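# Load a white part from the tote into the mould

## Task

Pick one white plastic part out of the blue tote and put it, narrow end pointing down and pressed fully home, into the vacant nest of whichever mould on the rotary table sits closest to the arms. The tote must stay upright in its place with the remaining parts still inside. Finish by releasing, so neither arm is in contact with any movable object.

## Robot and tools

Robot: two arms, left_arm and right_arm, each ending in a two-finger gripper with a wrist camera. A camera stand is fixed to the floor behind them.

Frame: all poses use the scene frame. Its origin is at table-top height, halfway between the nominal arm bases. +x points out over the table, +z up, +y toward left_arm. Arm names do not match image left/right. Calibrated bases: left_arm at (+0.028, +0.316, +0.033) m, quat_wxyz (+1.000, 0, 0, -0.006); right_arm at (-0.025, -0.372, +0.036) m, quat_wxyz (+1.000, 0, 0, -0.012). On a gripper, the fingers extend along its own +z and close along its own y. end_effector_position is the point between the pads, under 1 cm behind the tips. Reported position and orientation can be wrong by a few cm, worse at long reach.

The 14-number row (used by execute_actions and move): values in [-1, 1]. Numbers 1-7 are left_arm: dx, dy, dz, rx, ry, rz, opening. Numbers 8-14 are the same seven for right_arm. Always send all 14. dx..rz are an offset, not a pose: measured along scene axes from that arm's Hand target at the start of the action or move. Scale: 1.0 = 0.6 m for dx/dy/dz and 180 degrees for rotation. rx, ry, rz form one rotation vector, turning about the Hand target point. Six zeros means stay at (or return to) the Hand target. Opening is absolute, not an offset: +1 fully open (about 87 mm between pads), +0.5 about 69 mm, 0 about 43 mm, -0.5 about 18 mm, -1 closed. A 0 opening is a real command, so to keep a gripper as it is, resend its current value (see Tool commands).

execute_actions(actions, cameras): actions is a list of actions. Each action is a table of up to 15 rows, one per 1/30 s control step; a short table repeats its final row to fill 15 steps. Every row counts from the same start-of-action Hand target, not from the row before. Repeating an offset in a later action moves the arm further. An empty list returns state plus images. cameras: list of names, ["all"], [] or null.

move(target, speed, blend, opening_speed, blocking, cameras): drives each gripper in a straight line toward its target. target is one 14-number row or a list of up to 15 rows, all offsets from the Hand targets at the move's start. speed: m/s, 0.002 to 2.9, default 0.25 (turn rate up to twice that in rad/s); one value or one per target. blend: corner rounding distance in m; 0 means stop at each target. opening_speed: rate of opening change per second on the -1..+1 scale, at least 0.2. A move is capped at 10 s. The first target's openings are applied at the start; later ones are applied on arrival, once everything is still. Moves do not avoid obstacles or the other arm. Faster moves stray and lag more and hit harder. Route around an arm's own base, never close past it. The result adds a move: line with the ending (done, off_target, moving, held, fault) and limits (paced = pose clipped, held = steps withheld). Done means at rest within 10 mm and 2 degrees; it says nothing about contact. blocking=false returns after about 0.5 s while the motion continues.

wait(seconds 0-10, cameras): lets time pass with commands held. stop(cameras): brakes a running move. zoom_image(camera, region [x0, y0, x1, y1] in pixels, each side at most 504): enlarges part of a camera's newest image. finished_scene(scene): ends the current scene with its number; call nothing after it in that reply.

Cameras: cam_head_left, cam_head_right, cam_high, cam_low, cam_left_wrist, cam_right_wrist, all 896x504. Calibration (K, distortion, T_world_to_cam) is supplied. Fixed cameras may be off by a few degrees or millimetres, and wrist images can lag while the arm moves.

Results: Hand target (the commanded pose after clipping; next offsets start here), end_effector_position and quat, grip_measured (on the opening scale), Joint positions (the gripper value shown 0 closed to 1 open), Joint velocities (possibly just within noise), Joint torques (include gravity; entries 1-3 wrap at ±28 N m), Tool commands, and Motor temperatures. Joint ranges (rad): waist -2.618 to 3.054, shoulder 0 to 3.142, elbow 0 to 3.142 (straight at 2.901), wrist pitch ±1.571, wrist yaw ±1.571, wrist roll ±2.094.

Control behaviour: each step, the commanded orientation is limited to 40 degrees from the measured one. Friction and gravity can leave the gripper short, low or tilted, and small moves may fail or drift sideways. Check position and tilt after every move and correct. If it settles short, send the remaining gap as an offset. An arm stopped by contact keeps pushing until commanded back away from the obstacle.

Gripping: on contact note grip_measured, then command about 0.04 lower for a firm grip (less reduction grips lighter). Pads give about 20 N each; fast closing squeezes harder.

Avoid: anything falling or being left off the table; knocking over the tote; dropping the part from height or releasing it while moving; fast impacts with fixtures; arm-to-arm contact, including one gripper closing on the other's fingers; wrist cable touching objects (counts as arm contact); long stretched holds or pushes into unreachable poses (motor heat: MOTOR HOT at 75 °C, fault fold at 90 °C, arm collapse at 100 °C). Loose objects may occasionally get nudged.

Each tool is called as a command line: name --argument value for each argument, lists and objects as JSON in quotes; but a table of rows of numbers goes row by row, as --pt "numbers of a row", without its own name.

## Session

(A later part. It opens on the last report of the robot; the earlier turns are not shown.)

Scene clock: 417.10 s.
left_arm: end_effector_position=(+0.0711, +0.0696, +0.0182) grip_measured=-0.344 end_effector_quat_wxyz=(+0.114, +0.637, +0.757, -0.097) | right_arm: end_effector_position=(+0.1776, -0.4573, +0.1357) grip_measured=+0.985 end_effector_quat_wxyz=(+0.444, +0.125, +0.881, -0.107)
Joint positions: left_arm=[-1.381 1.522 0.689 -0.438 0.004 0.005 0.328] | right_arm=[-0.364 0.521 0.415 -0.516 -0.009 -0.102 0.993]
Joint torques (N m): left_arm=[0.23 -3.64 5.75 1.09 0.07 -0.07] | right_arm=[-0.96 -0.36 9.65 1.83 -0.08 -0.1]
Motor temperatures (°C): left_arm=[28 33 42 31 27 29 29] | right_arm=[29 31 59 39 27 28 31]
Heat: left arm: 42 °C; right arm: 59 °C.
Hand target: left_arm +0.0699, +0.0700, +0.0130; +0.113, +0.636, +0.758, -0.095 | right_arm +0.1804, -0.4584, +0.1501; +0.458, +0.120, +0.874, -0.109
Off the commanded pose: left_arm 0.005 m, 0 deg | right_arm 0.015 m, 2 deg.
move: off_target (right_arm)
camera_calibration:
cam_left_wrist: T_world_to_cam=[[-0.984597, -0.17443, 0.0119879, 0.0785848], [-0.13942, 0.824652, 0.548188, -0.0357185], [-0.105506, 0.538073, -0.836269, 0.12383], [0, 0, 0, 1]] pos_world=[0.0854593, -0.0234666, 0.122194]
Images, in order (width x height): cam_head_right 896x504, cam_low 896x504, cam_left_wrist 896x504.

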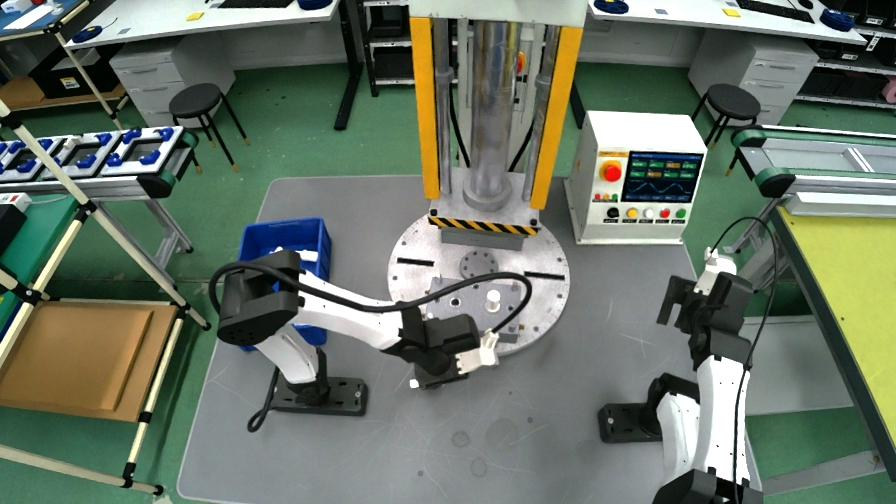

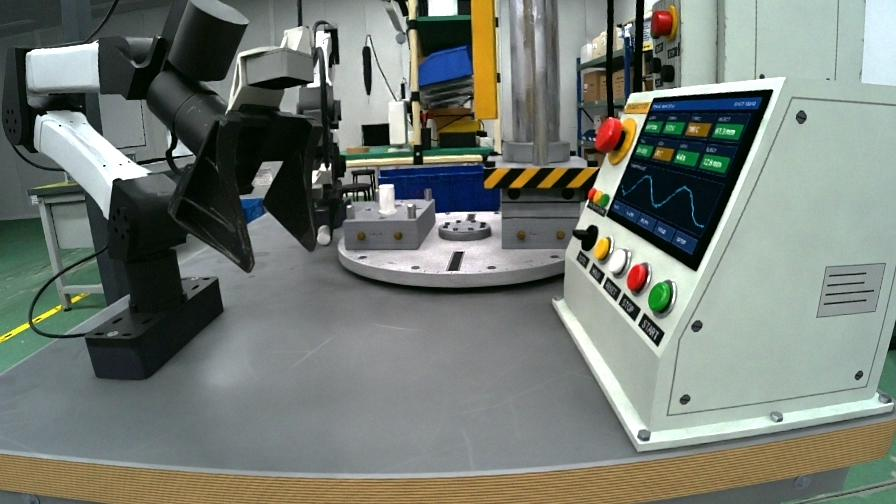

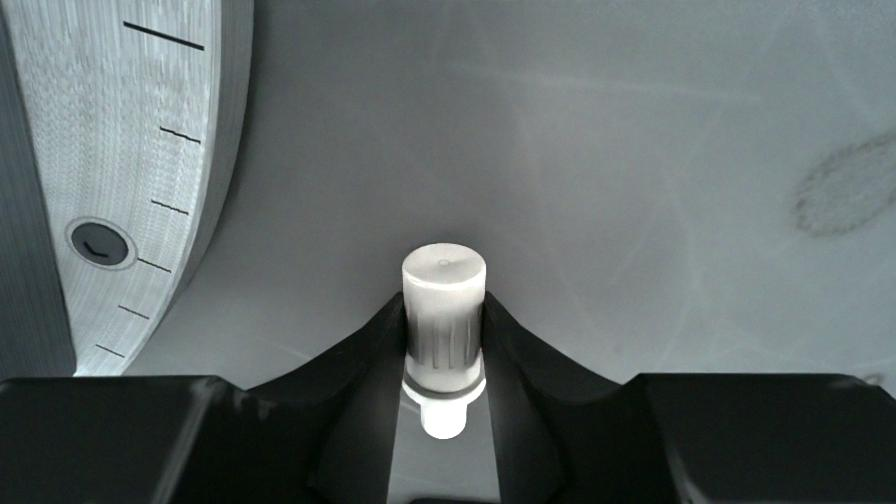

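move --target '[0,0,-0.005,0,0,0,-0.5,0,0,0,0,0,0,1]' --speed 0.015 --cameras '["cam_left_wrist"]'

zoom_image --camera "cam_left_wrist" --region '[360, 220, 530, 450]'

Scene clock: 423.17 s.
left_arm: end_effector_position=(+0.0711, +0.0695, +0.0152) grip_measured=-0.344 end_effector_quat_wxyz=(+0.114, +0.637, +0.757, -0.097) | right_arm: end_effector_position=(+0.1776, -0.4573, +0.1357) grip_measured=+0.985 end_effector_quat_wxyz=(+0.444, +0.125, +0.881, -0.107)
Joint positions: left_arm=[-1.381 1.531 0.683 -0.423 0.004 0.005 0.328] | right_arm=[-0.364 0.521 0.415 -0.516 -0.009 -0.102 0.993]
Joint torques (N m): left_arm=[0.2 -3.69 5.71 1.09 0.07 -0.07] | right_arm=[-0.91 -0.38 9.72 1.86 -0.04 -0.08]
Motor temperatures (°C): left_arm=[28 32 42 31 27 29 29] | right_arm=[29 31 59 39 27 28 31]
Heat: left arm: 42 °C; right arm: 59 °C.
Hand target: left_arm +0.0699, +0.0700, +0.0101; +0.113, +0.636, +0.758, -0.095 | right_arm +0.1804, -0.4584, +0.1501; +0.458, +0.120, +0.874, -0.109
Off the commanded pose: left_arm 0.005 m, 0 deg | right_arm 0.015 m, 2 deg.
move: off_target (right_arm)
camera_calibration:
cam_left_wrist: T_world_to_cam=[[-0.984597, -0.17443, 0.0119879, 0.0786033], [-0.13942, 0.824652, 0.548188, -0.0339915], [-0.105506, 0.538073, -0.836269, 0.121375], [0, 0, 0, 1]] pos_world=[0.0854593, -0.0235666, 0.119194]
Images, in order (width x height): cam_left_wrist 896x504.

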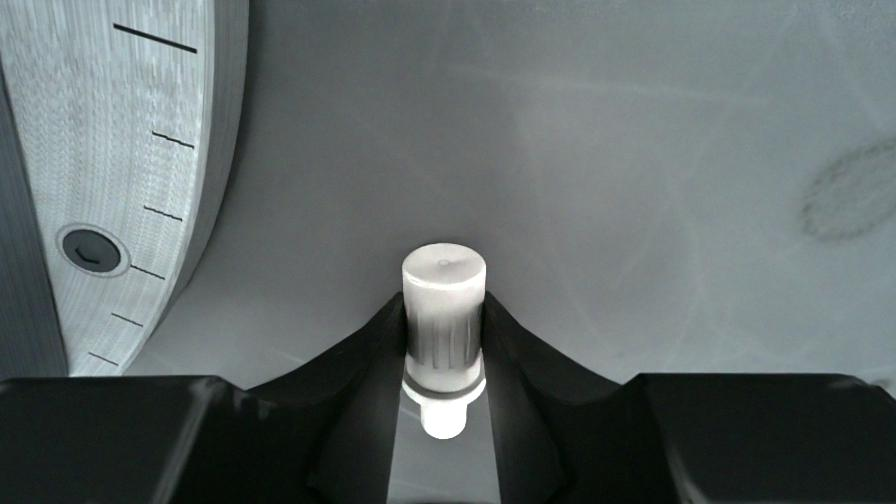

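Scaled by 2.191 from the camera's 896x504 image, which has a finer 1280x720 frame.

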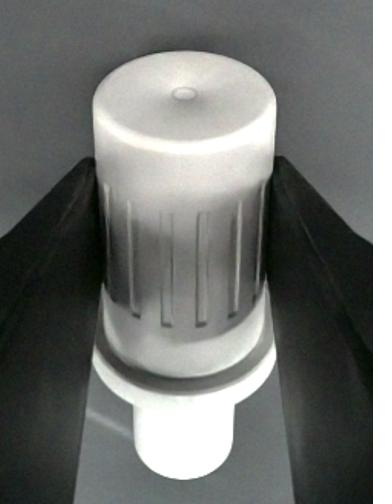

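move --target '[0,0,-0.0033,0,0,0,-0.5,0,0,0,0,0,0,1]' --speed 0.01

move --target '[0,0,-0.0033,0,0,0,-0.5,0,0,0,0,0,0,1]' --speed 0.01 --cameras '["cam_left_wrist"]'

Scene clock: 431.27 s.
left_arm: end_effector_position=(+0.0715, +0.0673, +0.0156) grip_measured=-0.344 end_effector_quat_wxyz=(+0.117, +0.636, +0.756, -0.100) | right_arm: end_effector_position=(+0.1776, -0.4573, +0.1357) grip_measured=+0.985 end_effector_quat_wxyz=(+0.444, +0.125, +0.881, -0.107)
Joint positions: left_arm=[-1.381 1.531 0.683 -0.414 0.004 0.005 0.328] | right_arm=[-0.364 0.521 0.415 -0.516 -0.009 -0.102 0.993]
Joint torques (N m): left_arm=[0.23 -3.32 5.31 1.12 0.07 -0.07] | right_arm=[-0.87 -0.32 9.59 1.84 -0.06 -0.1]
Motor temperatures (°C): left_arm=[28 32 42 31 27 29 29] | right_arm=[29 31 59 39 27 28 31]
Heat: left arm: 42 °C; right arm: 59 °C.
Hand target: left_arm +0.0699, +0.0700, +0.0081; +0.113, +0.636, +0.758, -0.095 | right_arm +0.1804, -0.4584, +0.1501; +0.458, +0.120, +0.874, -0.109
Off the commanded pose: left_arm 0.008 m, 1 deg | right_arm 0.015 m, 2 deg.
move: off_target (right_arm)

Scene clock: 431.97 s.
left_arm: end_effector_position=(+0.0715, +0.0674, +0.0147) grip_measured=-0.344 end_effector_quat_wxyz=(+0.117, +0.636, +0.756, -0.100) | right_arm: end_effector_position=(+0.1776, -0.4573, +0.1357) grip_measured=+0.985 end_effector_quat_wxyz=(+0.444, +0.125, +0.881, -0.107)
Joint positions: left_arm=[-1.381 1.532 0.681 -0.41 0.004 0.005 0.328] | right_arm=[-0.364 0.521 0.415 -0.516 -0.009 -0.102 0.993]
Joint torques (N m): left_arm=[0.25 -3.08 5.11 1.16 0.07 -0.07] | right_arm=[-0.92 -0.42 9.65 1.85 -0.05 -0.08]
Motor temperatures (°C): left_arm=[28 32 42 31 27 29 29] | right_arm=[29 31 59 39 27 28 31]
Heat: left arm: 42 °C; right arm: 59 °C.
Hand target: left_arm +0.0699, +0.0700, +0.0061; +0.113, +0.636, +0.758, -0.095 | right_arm +0.1804, -0.4584, +0.1501; +0.458, +0.120, +0.874, -0.109
Off the commanded pose: left_arm 0.009 m, 1 deg | right_arm 0.015 m, 2 deg.
move: off_target (right_arm)
camera_calibration:
cam_left_wrist: T_world_to_cam=[[-0.984607, -0.174372, 0.0120086, 0.0786034], [-0.140324, 0.829573, 0.54048, -0.0321024], [-0.104206, 0.530475, -0.841271, 0.122632], [0, 0, 0, 1]] pos_world=[0.0856678, -0.0247157, 0.119573]
Images, in order (width x height): cam_left_wrist 896x504.

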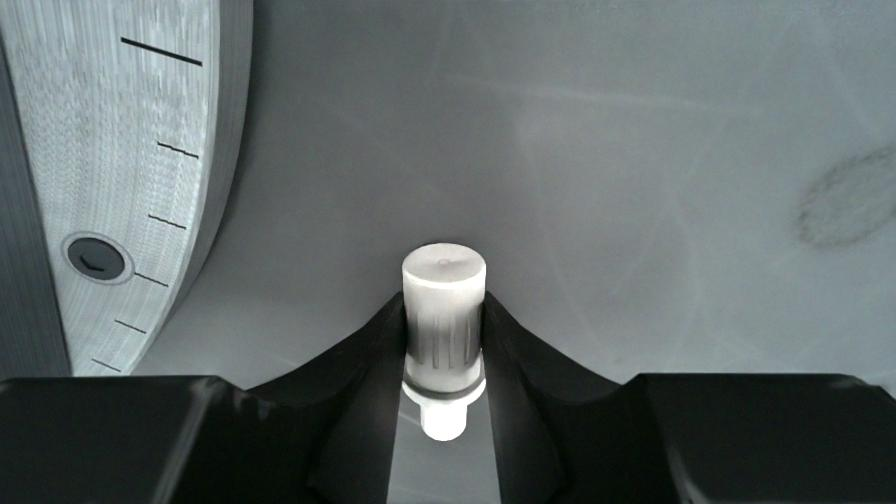

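move --target '[0,0,0.005,0,0,0,-0.5,0,0,0,0,0,0,1]' --speed 0.01

Scene clock: 438.90 s.
left_arm: end_effector_position=(+0.0715, +0.0674, +0.0147) grip_measured=-0.344 end_effector_quat_wxyz=(+0.117, +0.636, +0.756, -0.100) | right_arm: end_effector_position=(+0.1776, -0.4573, +0.1357) grip_measured=+0.985 end_effector_quat_wxyz=(+0.444, +0.125, +0.881, -0.107)
Joint positions: left_arm=[-1.381 1.532 0.681 -0.41 0.004 0.005 0.328] | right_arm=[-0.364 0.521 0.415 -0.516 -0.009 -0.102 0.993]
Joint torques (N m): left_arm=[0.23 -3.66 5.76 1.01 0.07 -0.07] | right_arm=[-0.98 -0.2 9.65 1.84 -0.06 -0.12]
Motor temperatures (°C): left_arm=[28 32 42 31 27 29 29] | right_arm=[29 31 59 39 27 28 31]
Heat: left arm: 42 °C; right arm: 59 °C.
Hand target: left_arm +0.0699, +0.0700, +0.0091; +0.113, +0.636, +0.758, -0.095 | right_arm +0.1804, -0.4584, +0.1501; +0.458, +0.120, +0.874, -0.109
Off the commanded pose: left_arm 0.006 m, 1 deg | right_arm 0.015 m, 2 deg.
move: off_target (right_arm)

move --target '[0,0,0,0,0,0,0.1,0,0,0,0,0,0,1]' --opening_speed 0.25 --cameras '["cam_left_wrist"]'

zoom_image --camera "cam_left_wrist" --region '[340, 220, 550, 450]'

Scene clock: 445.60 s.
left_arm: end_effector_position=(+0.0715, +0.0673, +0.0147) grip_measured=+0.100 end_effector_quat_wxyz=(+0.117, +0.636, +0.756, -0.100) | right_arm: end_effector_position=(+0.1776, -0.4573, +0.1357) grip_measured=+0.985 end_effector_quat_wxyz=(+0.444, +0.125, +0.881, -0.107)
Joint positions: left_arm=[-1.381 1.532 0.681 -0.409 0.004 0.005 0.55] | right_arm=[-0.364 0.521 0.415 -0.516 -0.009 -0.102 0.993]
Joint torques (N m): left_arm=[0.24 -3.63 5.75 1.02 0.07 -0.07] | right_arm=[-0.91 -0.46 9.69 1.87 -0.06 -0.11]
Motor temperatures (°C): left_arm=[28 32 42 31 27 29 29] | right_arm=[29 31 59 39 27 28 31]
Heat: left arm: 42 °C; right arm: 59 °C.
Hand target: left_arm +0.0699, +0.0700, +0.0091; +0.113, +0.636, +0.758, -0.095 | right_arm +0.1804, -0.4584, +0.1501; +0.458, +0.120, +0.874, -0.109
Off the commanded pose: left_arm 0.007 m, 1 deg | right_arm 0.015 m, 2 deg.
move: off_target (right_arm)
camera_calibration:
cam_left_wrist: T_world_to_cam=[[-0.984617, -0.174314, 0.0119889, 0.0785909], [-0.140324, 0.829776, 0.540168, -0.0319749], [-0.104107, 0.530176, -0.841472, 0.122693], [0, 0, 0, 1]] pos_world=[0.0856683, -0.0248176, 0.119573]
Images, in order (width x height): cam_left_wrist 896x504.

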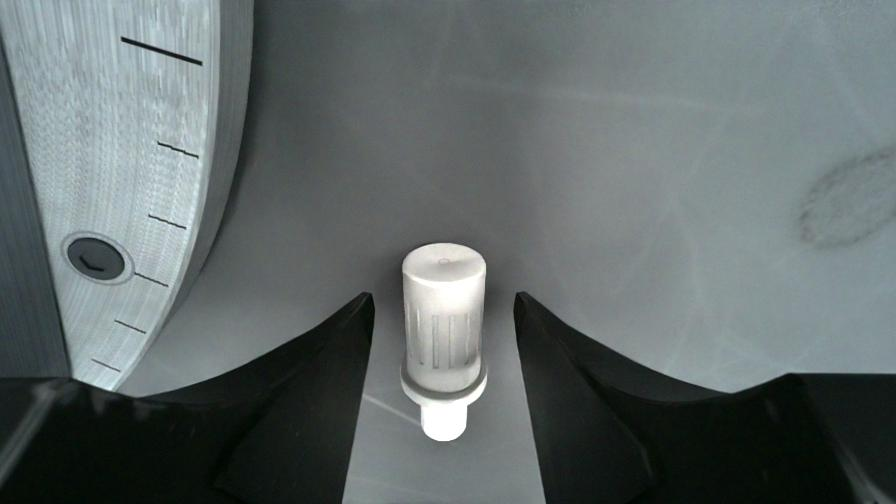

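Scaled by 2.191 from the camera's 896x504 image, which has a finer 1280x720 frame.

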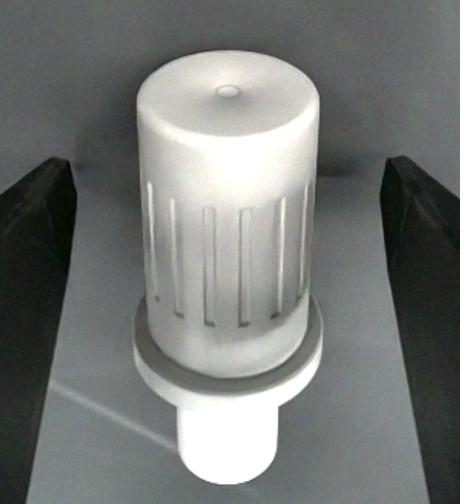

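move --target '[0,0,0.02,0.134,0.0236,0,0.1,0,0,0,0,0,0,1]' --speed 0.06 --cameras '["cam_left_wrist","cam_head_right"]'

Scene clock: 460.90 s.
left_arm: end_effector_position=(+0.0702, +0.0748, +0.0219) grip_measured=+0.100 end_effector_quat_wxyz=(-0.050, +0.642, +0.764, +0.039) | right_arm: end_effector_position=(+0.1776, -0.4573, +0.1357) grip_measured=+0.985 end_effector_quat_wxyz=(+0.444, +0.125, +0.881, -0.107)
Joint positions: left_arm=[-1.381 1.892 1.099 -0.905 0.004 0.005 0.55] | right_arm=[-0.364 0.521 0.415 -0.516 -0.009 -0.102 0.993]
Joint torques (N m): left_arm=[0.27 -5.52 8.31 -0.01 0.08 -0.06] | right_arm=[-0.84 -0.4 9.7 1.84 -0.08 -0.08]
Motor temperatures (°C): left_arm=[28 32 42 31 27 29 29] | right_arm=[29 31 60 40 27 28 31]
Heat: left arm: 42 °C; right arm: 60 °C.
Hand target: left_arm +0.0699, +0.0701, +0.0211; -0.051, +0.641, +0.765, +0.042 | right_arm +0.1804, -0.4584, +0.1501; +0.458, +0.120, +0.874, -0.109
Off the commanded pose: left_arm 0.005 m, 0 deg | right_arm 0.015 m, 2 deg.
move: off_target (right_arm)
camera_calibration:
cam_left_wrist: T_world_to_cam=[[-0.983686, -0.179512, 0.0116801, 0.0788174], [-0.0861389, 0.527032, 0.845469, -0.0301229], [-0.157928, 0.83067, -0.533897, 0.0991749], [0, 0, 0, 1]] pos_world=[0.0905993, -0.0523571, 0.0774966]
Images, in order (width x height): cam_head_right 896x504, cam_left_wrist 896x504.

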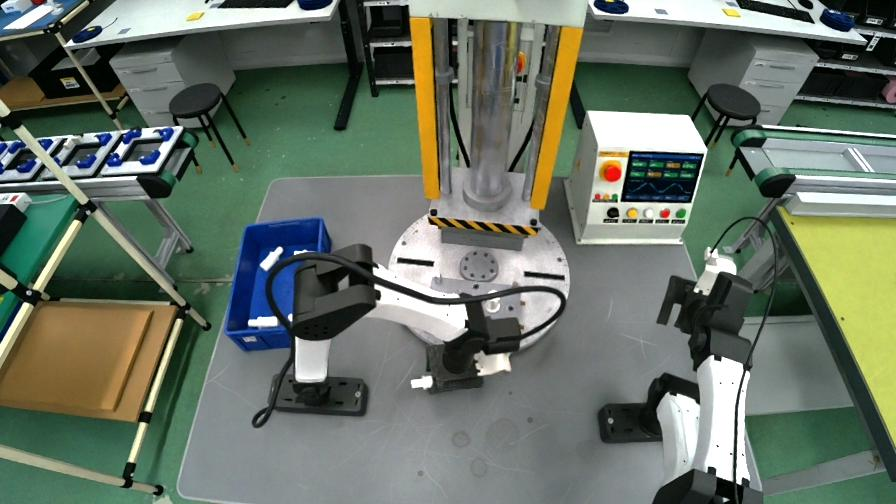

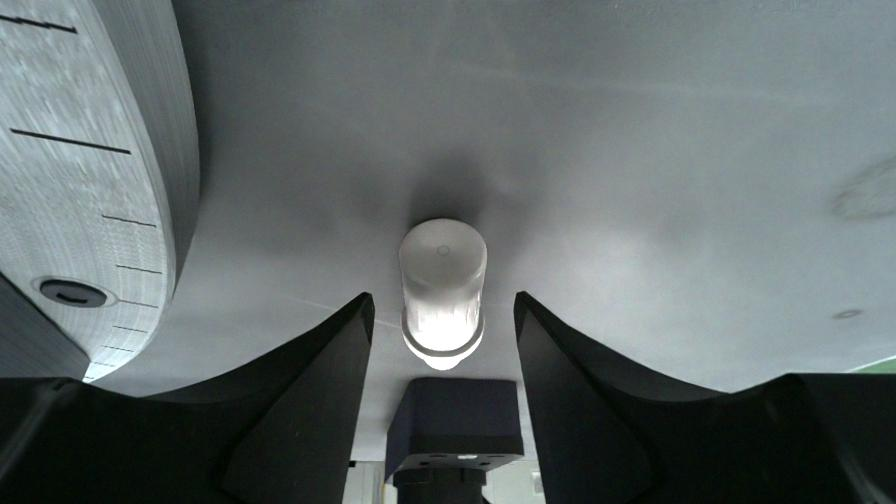

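move --target '[0.0015,-0.0095,-0.0083,0,0,0,0.1,0,0,0,0,0,0,1]' --speed 0.02 --cameras '["cam_left_wrist"]'

Scene clock: 475.77 s.
left_arm: end_effector_position=(+0.0708, +0.0717, +0.0181) grip_measured=+0.100 end_effector_quat_wxyz=(-0.054, +0.642, +0.764, +0.042) | right_arm: end_effector_position=(+0.1776, -0.4573, +0.1357) grip_measured=+0.985 end_effector_quat_wxyz=(+0.444, +0.125, +0.881, -0.107)
Joint positions: left_arm=[-1.381 1.921 1.118 -0.906 0.004 0.005 0.55] | right_arm=[-0.364 0.521 0.415 -0.516 -0.009 -0.102 0.993]
Joint torques (N m): left_arm=[0.27 -5.68 8.2 0.11 0.08 -0.06] | right_arm=[-1.02 -0.38 9.63 1.84 -0.05 -0.09]
Motor temperatures (°C): left_arm=[28 32 43 30 27 29 29] | right_arm=[29 31 60 40 27 28 31]
Heat: left arm: 43 °C; right arm: 60 °C.
Hand target: left_arm +0.0708, +0.0643, +0.0161; -0.050, +0.641, +0.765, +0.042 | right_arm +0.1804, -0.4584, +0.1501; +0.458, +0.120, +0.874, -0.109
Off the commanded pose: left_arm 0.008 m, 0 deg | right_arm 0.015 m, 2 deg.
move: off_target (right_arm)
camera_calibration:
cam_left_wrist: T_world_to_cam=[[-0.983661, -0.179653, 0.0116424, 0.0788766], [-0.084553, 0.518113, 0.851123, -0.0247791], [-0.158939, 0.836232, -0.524838, 0.0994032], [0, 0, 0, 1]] pos_world=[0.0912918, -0.0561153, 0.0723422]
Images, in order (width x height): cam_left_wrist 896x504.

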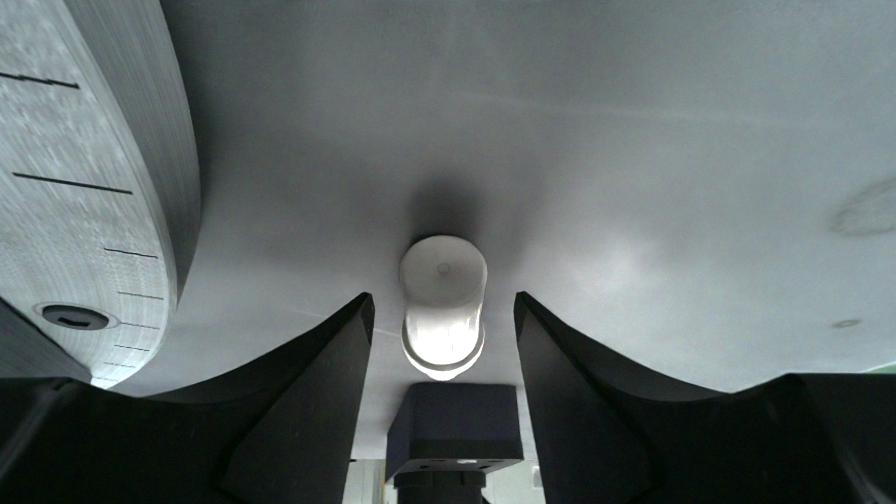

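move --target '[0.001,-0.0067,-0.0042,0,0,0,0.1,0,0,0,0,0,0,1]' --speed 0.015 --cameras '["cam_left_wrist"]'

Scene clock: 486.33 s.
left_arm: end_effector_position=(+0.0714, +0.0683, +0.0160) grip_measured=+0.100 end_effector_quat_wxyz=(-0.055, +0.642, +0.764, +0.043) | right_arm: end_effector_position=(+0.1776, -0.4573, +0.1357) grip_measured=+0.985 end_effector_quat_wxyz=(+0.444, +0.125, +0.881, -0.107)
Joint positions: left_arm=[-1.381 1.939 1.133 -0.906 0.004 0.005 0.55] | right_arm=[-0.364 0.521 0.415 -0.516 -0.009 -0.102 0.993]
Joint torques (N m): left_arm=[0.23 -5.75 8.17 0.13 0.08 -0.06] | right_arm=[-0.95 -0.31 9.7 1.84 -0.06 -0.09]
Motor temperatures (°C): left_arm=[28 33 44 30 27 29 29] | right_arm=[29 31 60 40 27 28 31]
Heat: left arm: 44 °C; right arm: 60 °C.
Hand target: left_arm +0.0714, +0.0603, +0.0136; -0.050, +0.641, +0.765, +0.042 | right_arm +0.1804, -0.4584, +0.1501; +0.458, +0.120, +0.874, -0.109
Off the commanded pose: left_arm 0.008 m, 1 deg | right_arm 0.015 m, 2 deg.
move: off_target (right_arm)
camera_calibration:
cam_left_wrist: T_world_to_cam=[[-0.983661, -0.179653, 0.0116211, 0.0788676], [-0.0841497, 0.515893, 0.85251, -0.0211539], [-0.159152, 0.837603, -0.522581, 0.101106], [0, 0, 0, 1]] pos_world=[0.0918901, -0.059605, 0.0699536]
Images, in order (width x height): cam_left_wrist 896x504.

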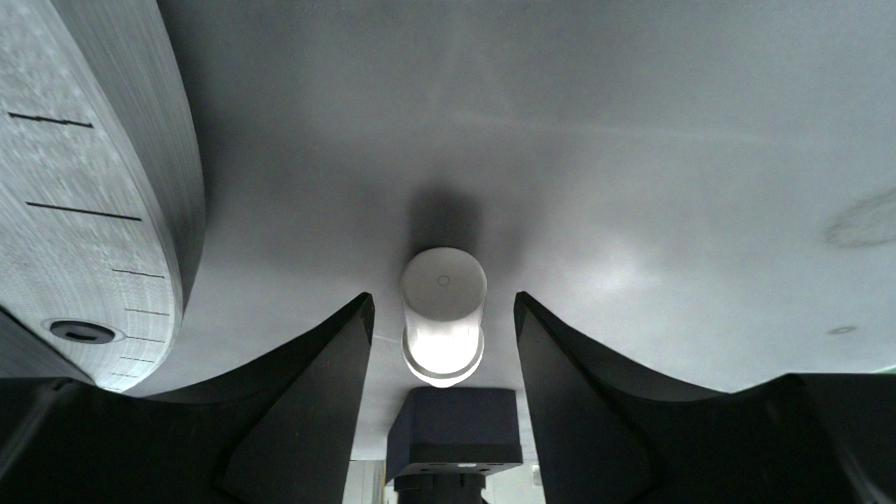

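move --target '[0,0,0,0,0,0,-0.5,0,0,0,0,0,0,1]' --opening_speed 0.3 --cameras '["cam_left_wrist"]'

zoom_image --camera "cam_left_wrist" --region '[340, 220, 550, 450]'

Scene clock: 508.53 s.
left_arm: end_effector_position=(+0.0714, +0.0683, +0.0160) grip_measured=-0.344 end_effector_quat_wxyz=(-0.055, +0.642, +0.764, +0.043) | right_arm: end_effector_position=(+0.1776, -0.4573, +0.1357) grip_measured=+0.985 end_effector_quat_wxyz=(+0.444, +0.125, +0.881, -0.107)
Joint positions: left_arm=[-1.381 1.939 1.133 -0.906 0.004 0.005 0.328] | right_arm=[-0.364 0.521 0.415 -0.516 -0.009 -0.102 0.993]
Joint torques (N m): left_arm=[0.21 -5.79 8.2 0.14 0.08 -0.06] | right_arm=[-0.94 -0.35 9.68 1.85 -0.08 -0.09]
Motor temperatures (°C): left_arm=[28 34 44 29 27 29 29] | right_arm=[29 31 60 40 27 28 31]
Heat: left arm: 44 °C; right arm: 60 °C.
Hand target: left_arm +0.0714, +0.0603, +0.0136; -0.050, +0.641, +0.765, +0.042 | right_arm +0.1804, -0.4584, +0.1501; +0.458, +0.120, +0.874, -0.109
Off the commanded pose: left_arm 0.008 m, 1 deg | right_arm 0.015 m, 2 deg.
move: off_target (right_arm)
camera_calibration:
cam_left_wrist: T_world_to_cam=[[-0.983661, -0.179653, 0.0116211, 0.0788676], [-0.0841497, 0.515893, 0.85251, -0.0211539], [-0.159152, 0.837603, -0.522581, 0.101106], [0, 0, 0, 1]] pos_world=[0.0918901, -0.059605, 0.0699536]
Images, in order (width x height): cam_left_wrist 896x504.

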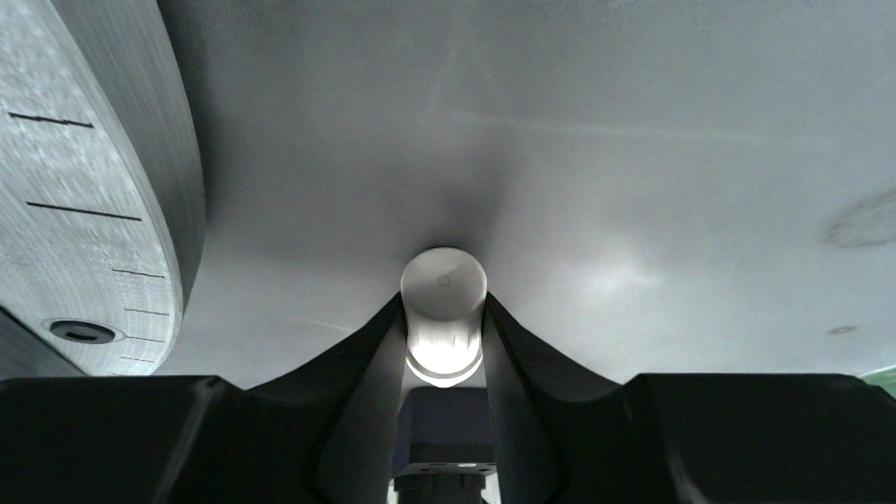

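Scaled by 2.191 from the camera's 896x504 image, which has a finer 1280x720 frame.

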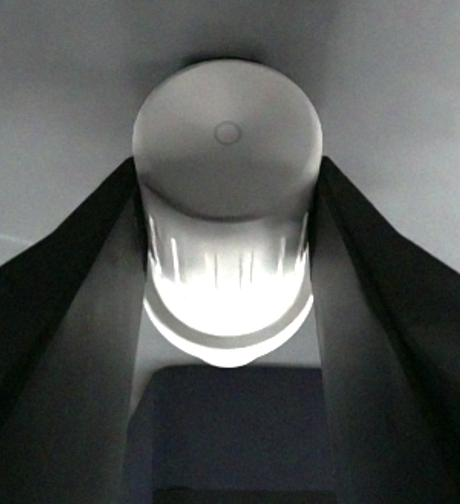

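move --target '[0,0,0.3167,0,0,0,-0.5,0,0,0,0,0,0,1]' --speed 0.08 --cameras '["cam_head_left","cam_left_wrist"]'

Scene clock: 516.07 s.
left_arm: end_effector_position=(+0.0726, +0.0614, +0.1906) grip_measured=-0.344 end_effector_quat_wxyz=(-0.048, +0.642, +0.764, +0.038) | right_arm: end_effector_position=(+0.1776, -0.4573, +0.1357) grip_measured=+0.985 end_effector_quat_wxyz=(+0.444, +0.125, +0.881, -0.107)
Joint positions: left_arm=[-1.381 1.801 1.68 -1.572 0.004 0.005 0.328] | right_arm=[-0.364 0.521 0.415 -0.516 -0.009 -0.102 0.993]
Joint velocities: left_arm=[within noise] | right_arm=[-0.012 -0.002 -0.002 0.051 -0.154 -0.051 0.003]
Joint torques (N m): left_arm=[0.27 -9.18 9.14 -0.03 0.1 -0.06] | right_arm=[-0.88 -0.39 9.68 1.85 -0.09 -0.06]
Motor temperatures (°C): left_arm=[28 35 44 29 27 29 29] | right_arm=[29 31 60 40 27 28 31]
Heat: left arm: 44 °C; right arm: 60 °C.
Hand target: left_arm +0.0714, +0.0603, +0.2036; -0.051, +0.641, +0.765, +0.042 | right_arm +0.1804, -0.4584, +0.1501; +0.458, +0.120, +0.874, -0.109
Off the commanded pose: left_arm 0.013 m, 1 deg | right_arm 0.015 m, 2 deg.
joint sent to its limit (left arm) — joint 4 (wrist pitch), lower limit. The joint targets are off in orientation, not in position.
move: off_target (left_arm, right_arm)
camera_calibration:
cam_left_wrist: T_world_to_cam=[[-0.98369, -0.179494, 0.0116946, 0.0768471], [-0.0868421, 0.530849, 0.843005, -0.1652], [-0.157523, 0.82824, -0.537778, 0.201591], [0, 0, 0, 1]] pos_world=[0.0930024, -0.0654753, 0.246777]
Images, in order (width x height): cam_head_left 896x504, cam_left_wrist 896x504.

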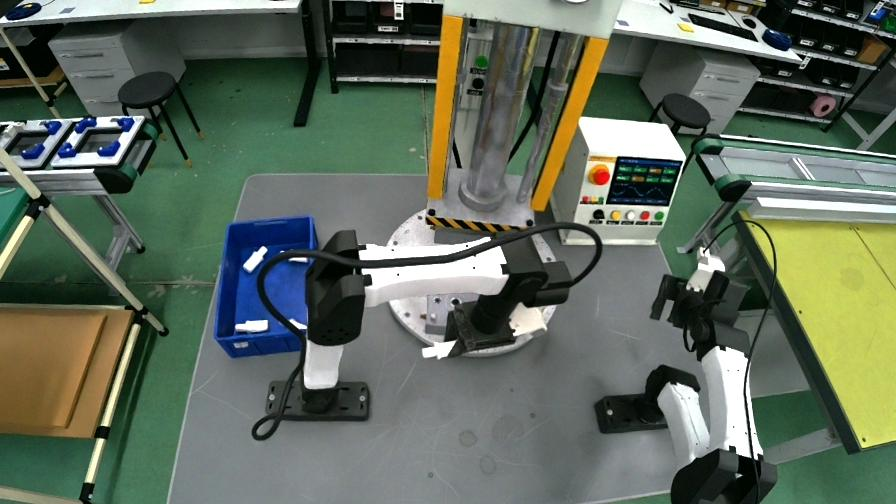

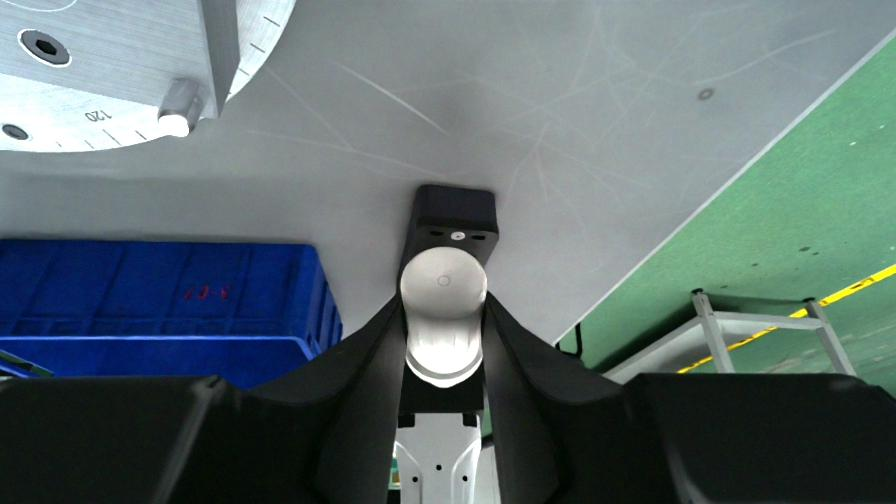

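move --target '[0.2627,-0.0488,0.0357,-0.5209,-0.0143,-0.0725,-0.5,0,0,0,0,0,0,1]' --speed 0.12 --cameras '["cam_head_left","cam_head_right","cam_low","cam_left_wrist"]'

Scene clock: 538.87 s.
left_arm: end_effector_position=(+0.2284, +0.0295, +0.2299) grip_measured=-0.344 end_effector_quat_wxyz=(+0.454, +0.548, +0.485, -0.508) | right_arm: end_effector_position=(+0.1776, -0.4573, +0.1357) grip_measured=+0.985 end_effector_quat_wxyz=(+0.444, +0.125, +0.881, -0.107)
Joint positions: left_arm=[-0.471 1.285 0.635 0.449 1.198 0.192 0.328] | right_arm=[-0.364 0.521 0.415 -0.516 -0.009 -0.102 0.993]
Joint torques (N m): left_arm=[1.39 -2.78 6.69 1.68 0.35 0.04] | right_arm=[-0.88 -0.38 9.66 1.87 -0.06 -0.07]
Motor temperatures (°C): left_arm=[28 36 44 30 27 29 29] | right_arm=[29 31 60 40 27 28 31]
Heat: left arm: 44 °C; right arm: 60 °C.
Hand target: left_arm +0.2291, +0.0311, +0.2250; +0.452, +0.548, +0.485, -0.510 | right_arm +0.1804, -0.4584, +0.1501; +0.458, +0.120, +0.874, -0.109
Off the commanded pose: left_arm 0.005 m, 0 deg | right_arm 0.015 m, 2 deg.
move: off_target (right_arm)
camera_calibration:
cam_left_wrist: T_world_to_cam=[[-0.992265, 0.124109, 0.00247533, 0.219093], [0.0997586, 0.809129, -0.579102, 0.108292], [-0.0738748, -0.574376, -0.815252, 0.359766], [0, 0, 0, 1]] pos_world=[0.233173, 0.0918267, 0.355469]
Images, in order (width x height): cam_head_left 896x504, cam_head_right 896x504, cam_low 896x504, cam_left_wrist 896x504.

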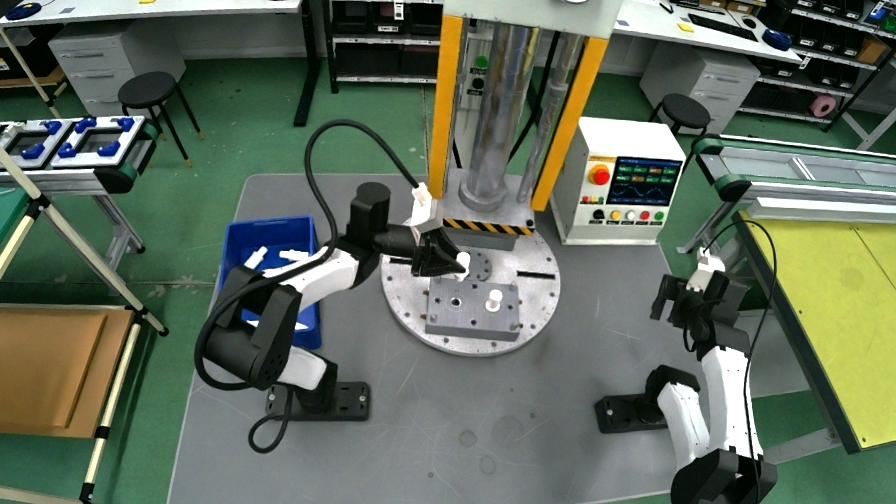

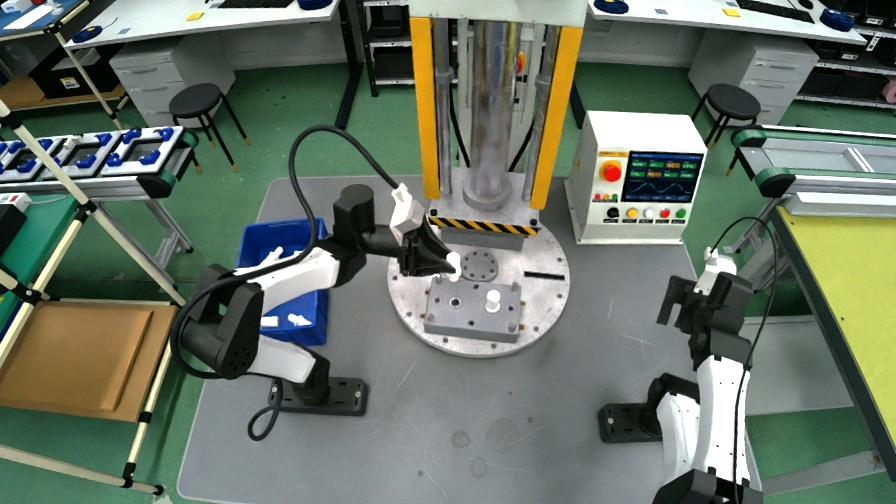

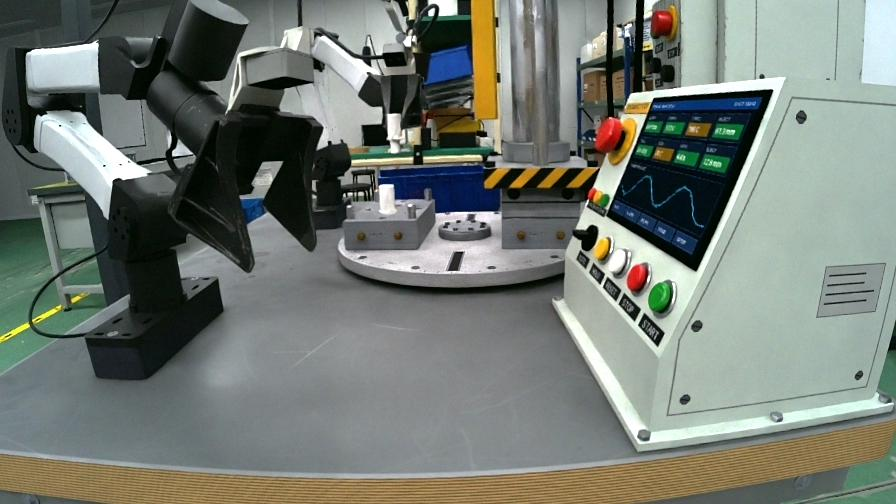

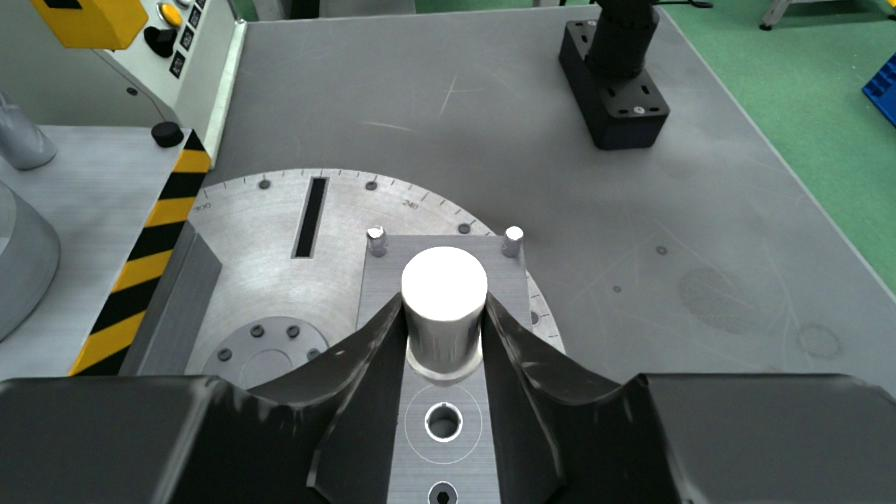

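move --target '[0,-0.0075,-0.1217,0,0,0,-0.5,0,0,0,0,0,0,1]' --speed 0.05 --cameras '["cam_head_right","cam_low","cam_left_wrist"]'

zoom_image --camera "cam_left_wrist" --region '[405, 340, 485, 430]'

zoom_image --camera "cam_head_right" --region '[430, 260, 500, 310]'

Scene clock: 558.93 s.
left_arm: end_effector_position=(+0.2317, +0.0275, +0.1569) grip_measured=-0.344 end_effector_quat_wxyz=(+0.455, +0.547, +0.485, -0.509) | right_arm: end_effector_position=(+0.1776, -0.4573, +0.1357) grip_measured=+0.985 end_effector_quat_wxyz=(+0.444, +0.125, +0.881, -0.107)
Joint positions: left_arm=[-0.471 1.53 0.465 0.875 1.198 0.183 0.328] | right_arm=[-0.364 0.521 0.415 -0.516 -0.009 -0.102 0.993]
Joint torques (N m): left_arm=[0.16 -3.45 5.35 1.66 0.19 -0.01] | right_arm=[-0.94 -0.29 9.72 1.84 -0.06 -0.05]
Motor temperatures (°C): left_arm=[28 34 44 31 27 29 29] | right_arm=[29 31 61 40 27 28 31]
Heat: left arm: 44 °C; right arm: 61 °C.
Hand target: left_arm +0.2290, +0.0266, +0.1519; +0.452, +0.548, +0.485, -0.511 | right_arm +0.1804, -0.4584, +0.1501; +0.458, +0.120, +0.874, -0.109
Off the commanded pose: left_arm 0.006 m, 0 deg | right_arm 0.015 m, 2 deg.
move: off_target (right_arm)
camera_calibration:
cam_left_wrist: T_world_to_cam=[[-0.992284, 0.12397, 0.00200352, 0.222875], [0.0996488, 0.807018, -0.582059, 0.0677198], [-0.0737747, -0.577368, -0.813144, 0.299103], [0, 0, 0, 1]] pos_world=[0.236473, 0.0904118, 0.282185]
Images, in order (width x height): cam_head_right 896x504, cam_low 896x504, cam_left_wrist 896x504.

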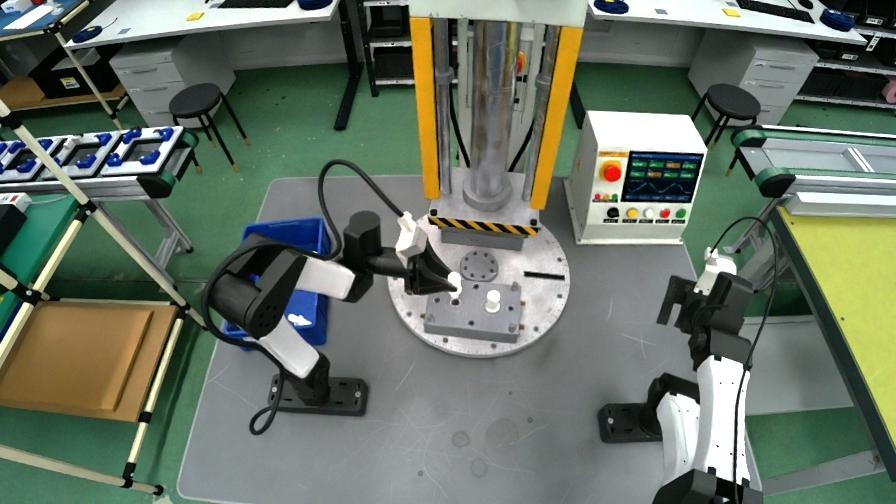

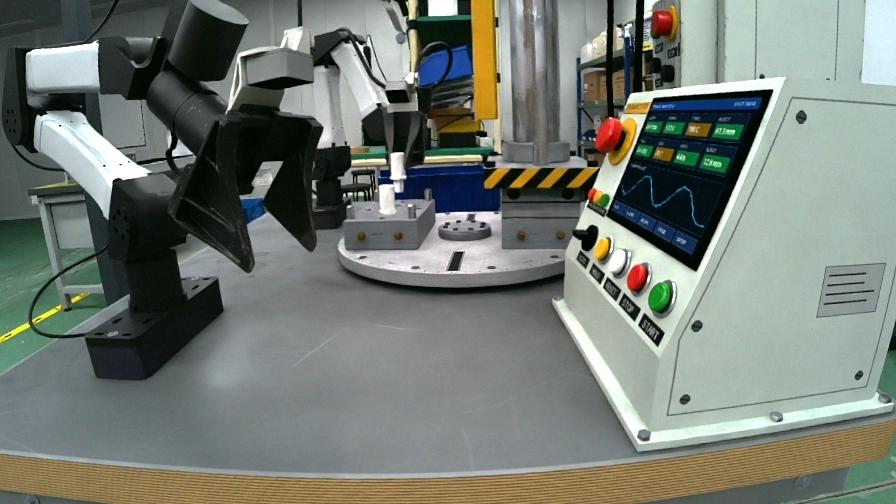

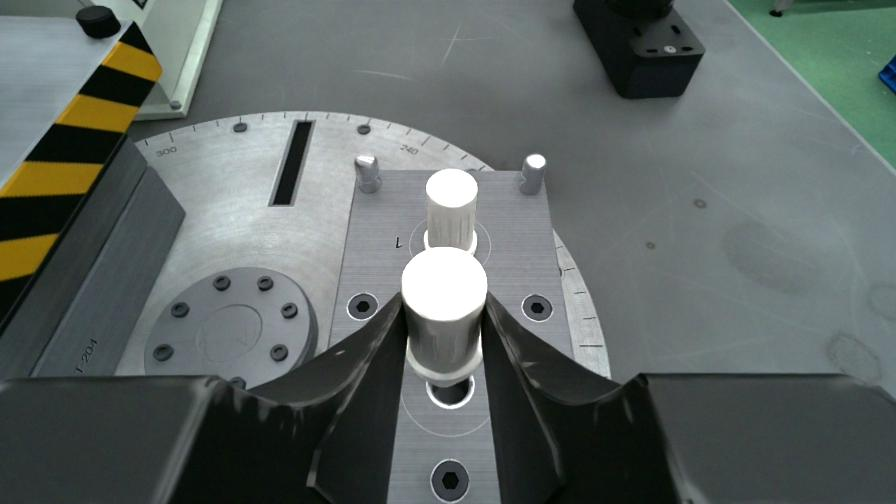

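Scaled by 5.600 from the camera's 896x504 image, which has a finer 1280x720 frame.

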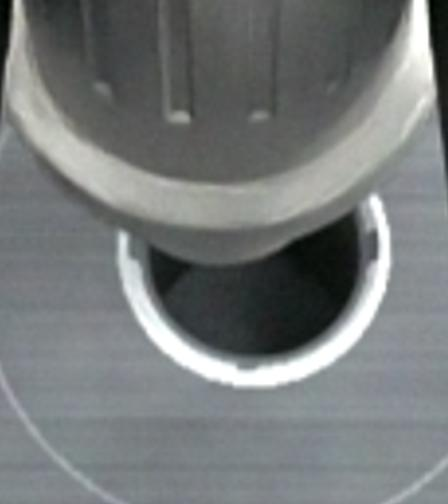

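Scaled by 7.200 from the camera's 896x504 image, which has a finer 1280x720 frame.

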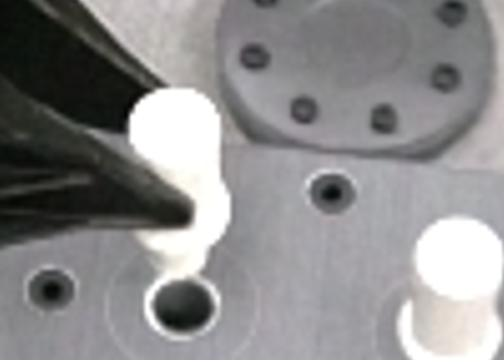

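move --target '[-0.0058,0,-0.0317,0,0,0,-0.5,0,0,0,0,0,0,1]' --speed 0.03 --cameras '["cam_head_right","cam_low","cam_left_wrist"]'

zoom_image --camera "cam_left_wrist" --region '[405, 340, 485, 430]'

zoom_image --camera "cam_head_right" --region '[430, 260, 500, 310]'

Scene clock: 595.20 s.
left_arm: end_effector_position=(+0.2278, +0.0277, +0.1374) grip_measured=-0.344 end_effector_quat_wxyz=(+0.453, +0.548, +0.484, -0.510) | right_arm: end_effector_position=(+0.1776, -0.4573, +0.1357) grip_measured=+0.985 end_effector_quat_wxyz=(+0.444, +0.125, +0.881, -0.107)
Joint positions: left_arm=[-0.476 1.61 0.423 0.996 1.198 0.18 0.328] | right_arm=[-0.364 0.521 0.415 -0.516 -0.009 -0.102 0.993]
Joint torques (N m): left_arm=[0.05 -3.58 4.68 1.68 0.12 0] | right_arm=[-0.81 -0.27 9.63 1.84 -0.07 -0.09]
Motor temperatures (°C): left_arm=[28 33 42 32 27 29 30] | right_arm=[29 31 61 40 27 28 31]
Heat: left arm: 42 °C; right arm: 61 °C.
Hand target: left_arm +0.2256, +0.0266, +0.1330; +0.452, +0.548, +0.484, -0.510 | right_arm +0.1804, -0.4584, +0.1501; +0.458, +0.120, +0.874, -0.109
Off the commanded pose: left_arm 0.005 m, 0 deg | right_arm 0.015 m, 2 deg.
move: off_target (right_arm)
camera_calibration:
cam_left_wrist: T_world_to_cam=[[-0.991626, 0.129045, 0.00505562, 0.218178], [0.102022, 0.806778, -0.581979, 0.0561223], [-0.07918, -0.57659, -0.813188, 0.284345], [0, 0, 0, 1]] pos_world=[0.23314, 0.0905176, 0.262785]
Images, in order (width x height): cam_head_right 896x504, cam_low 896x504, cam_left_wrist 896x504.

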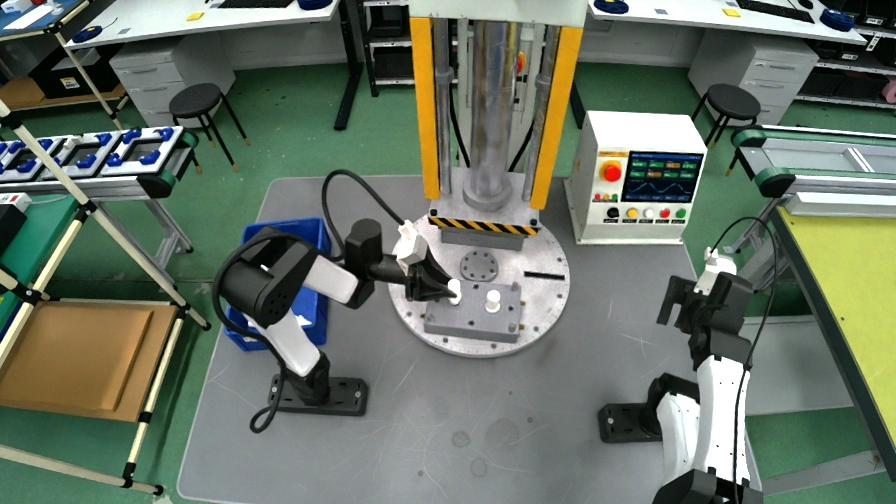

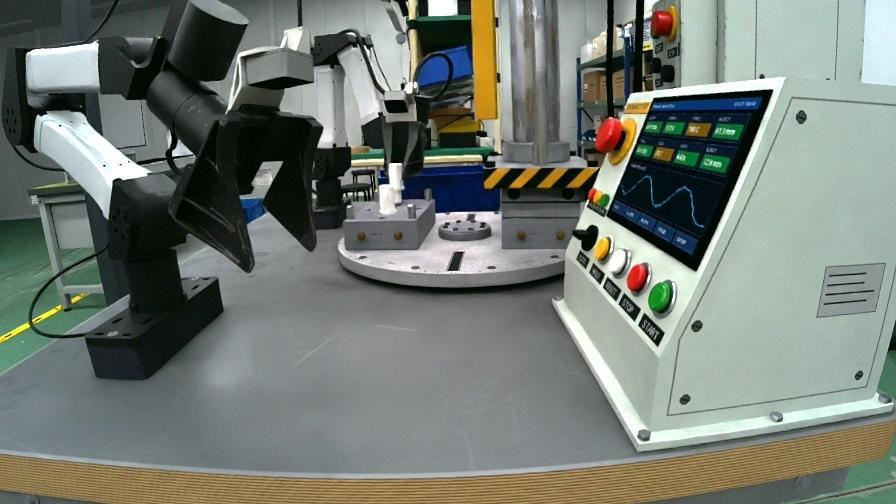

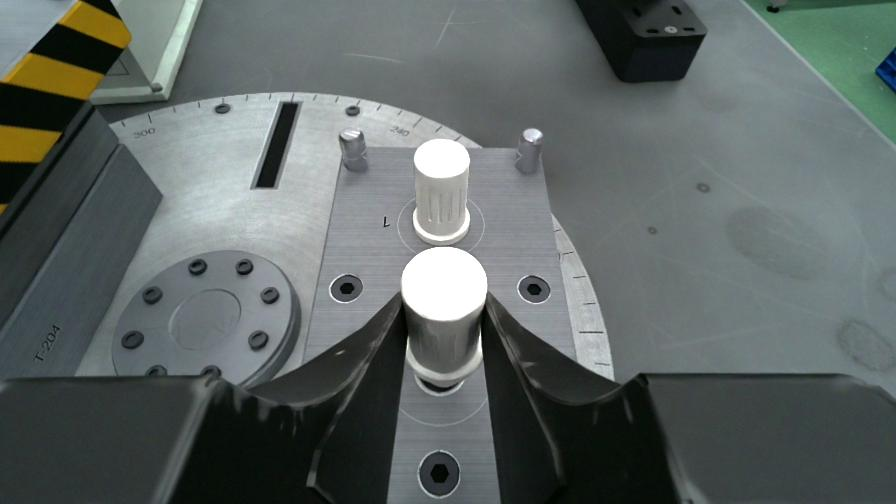

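Scaled by 5.600 from the camera's 896x504 image, which has a finer 1280x720 frame.

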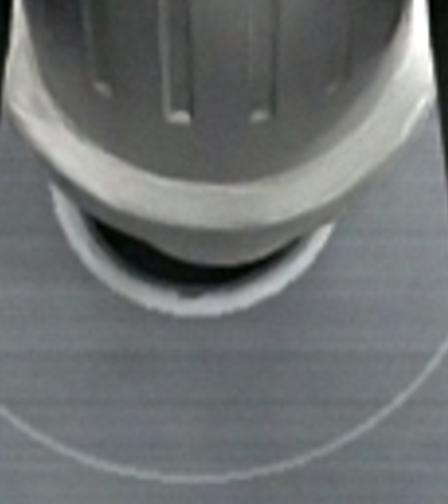

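Scaled by 7.200 from the camera's 896x504 image, which has a finer 1280x720 frame.

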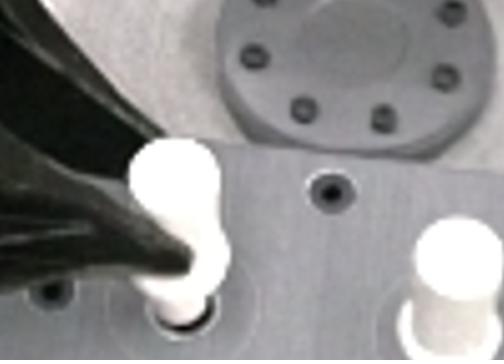

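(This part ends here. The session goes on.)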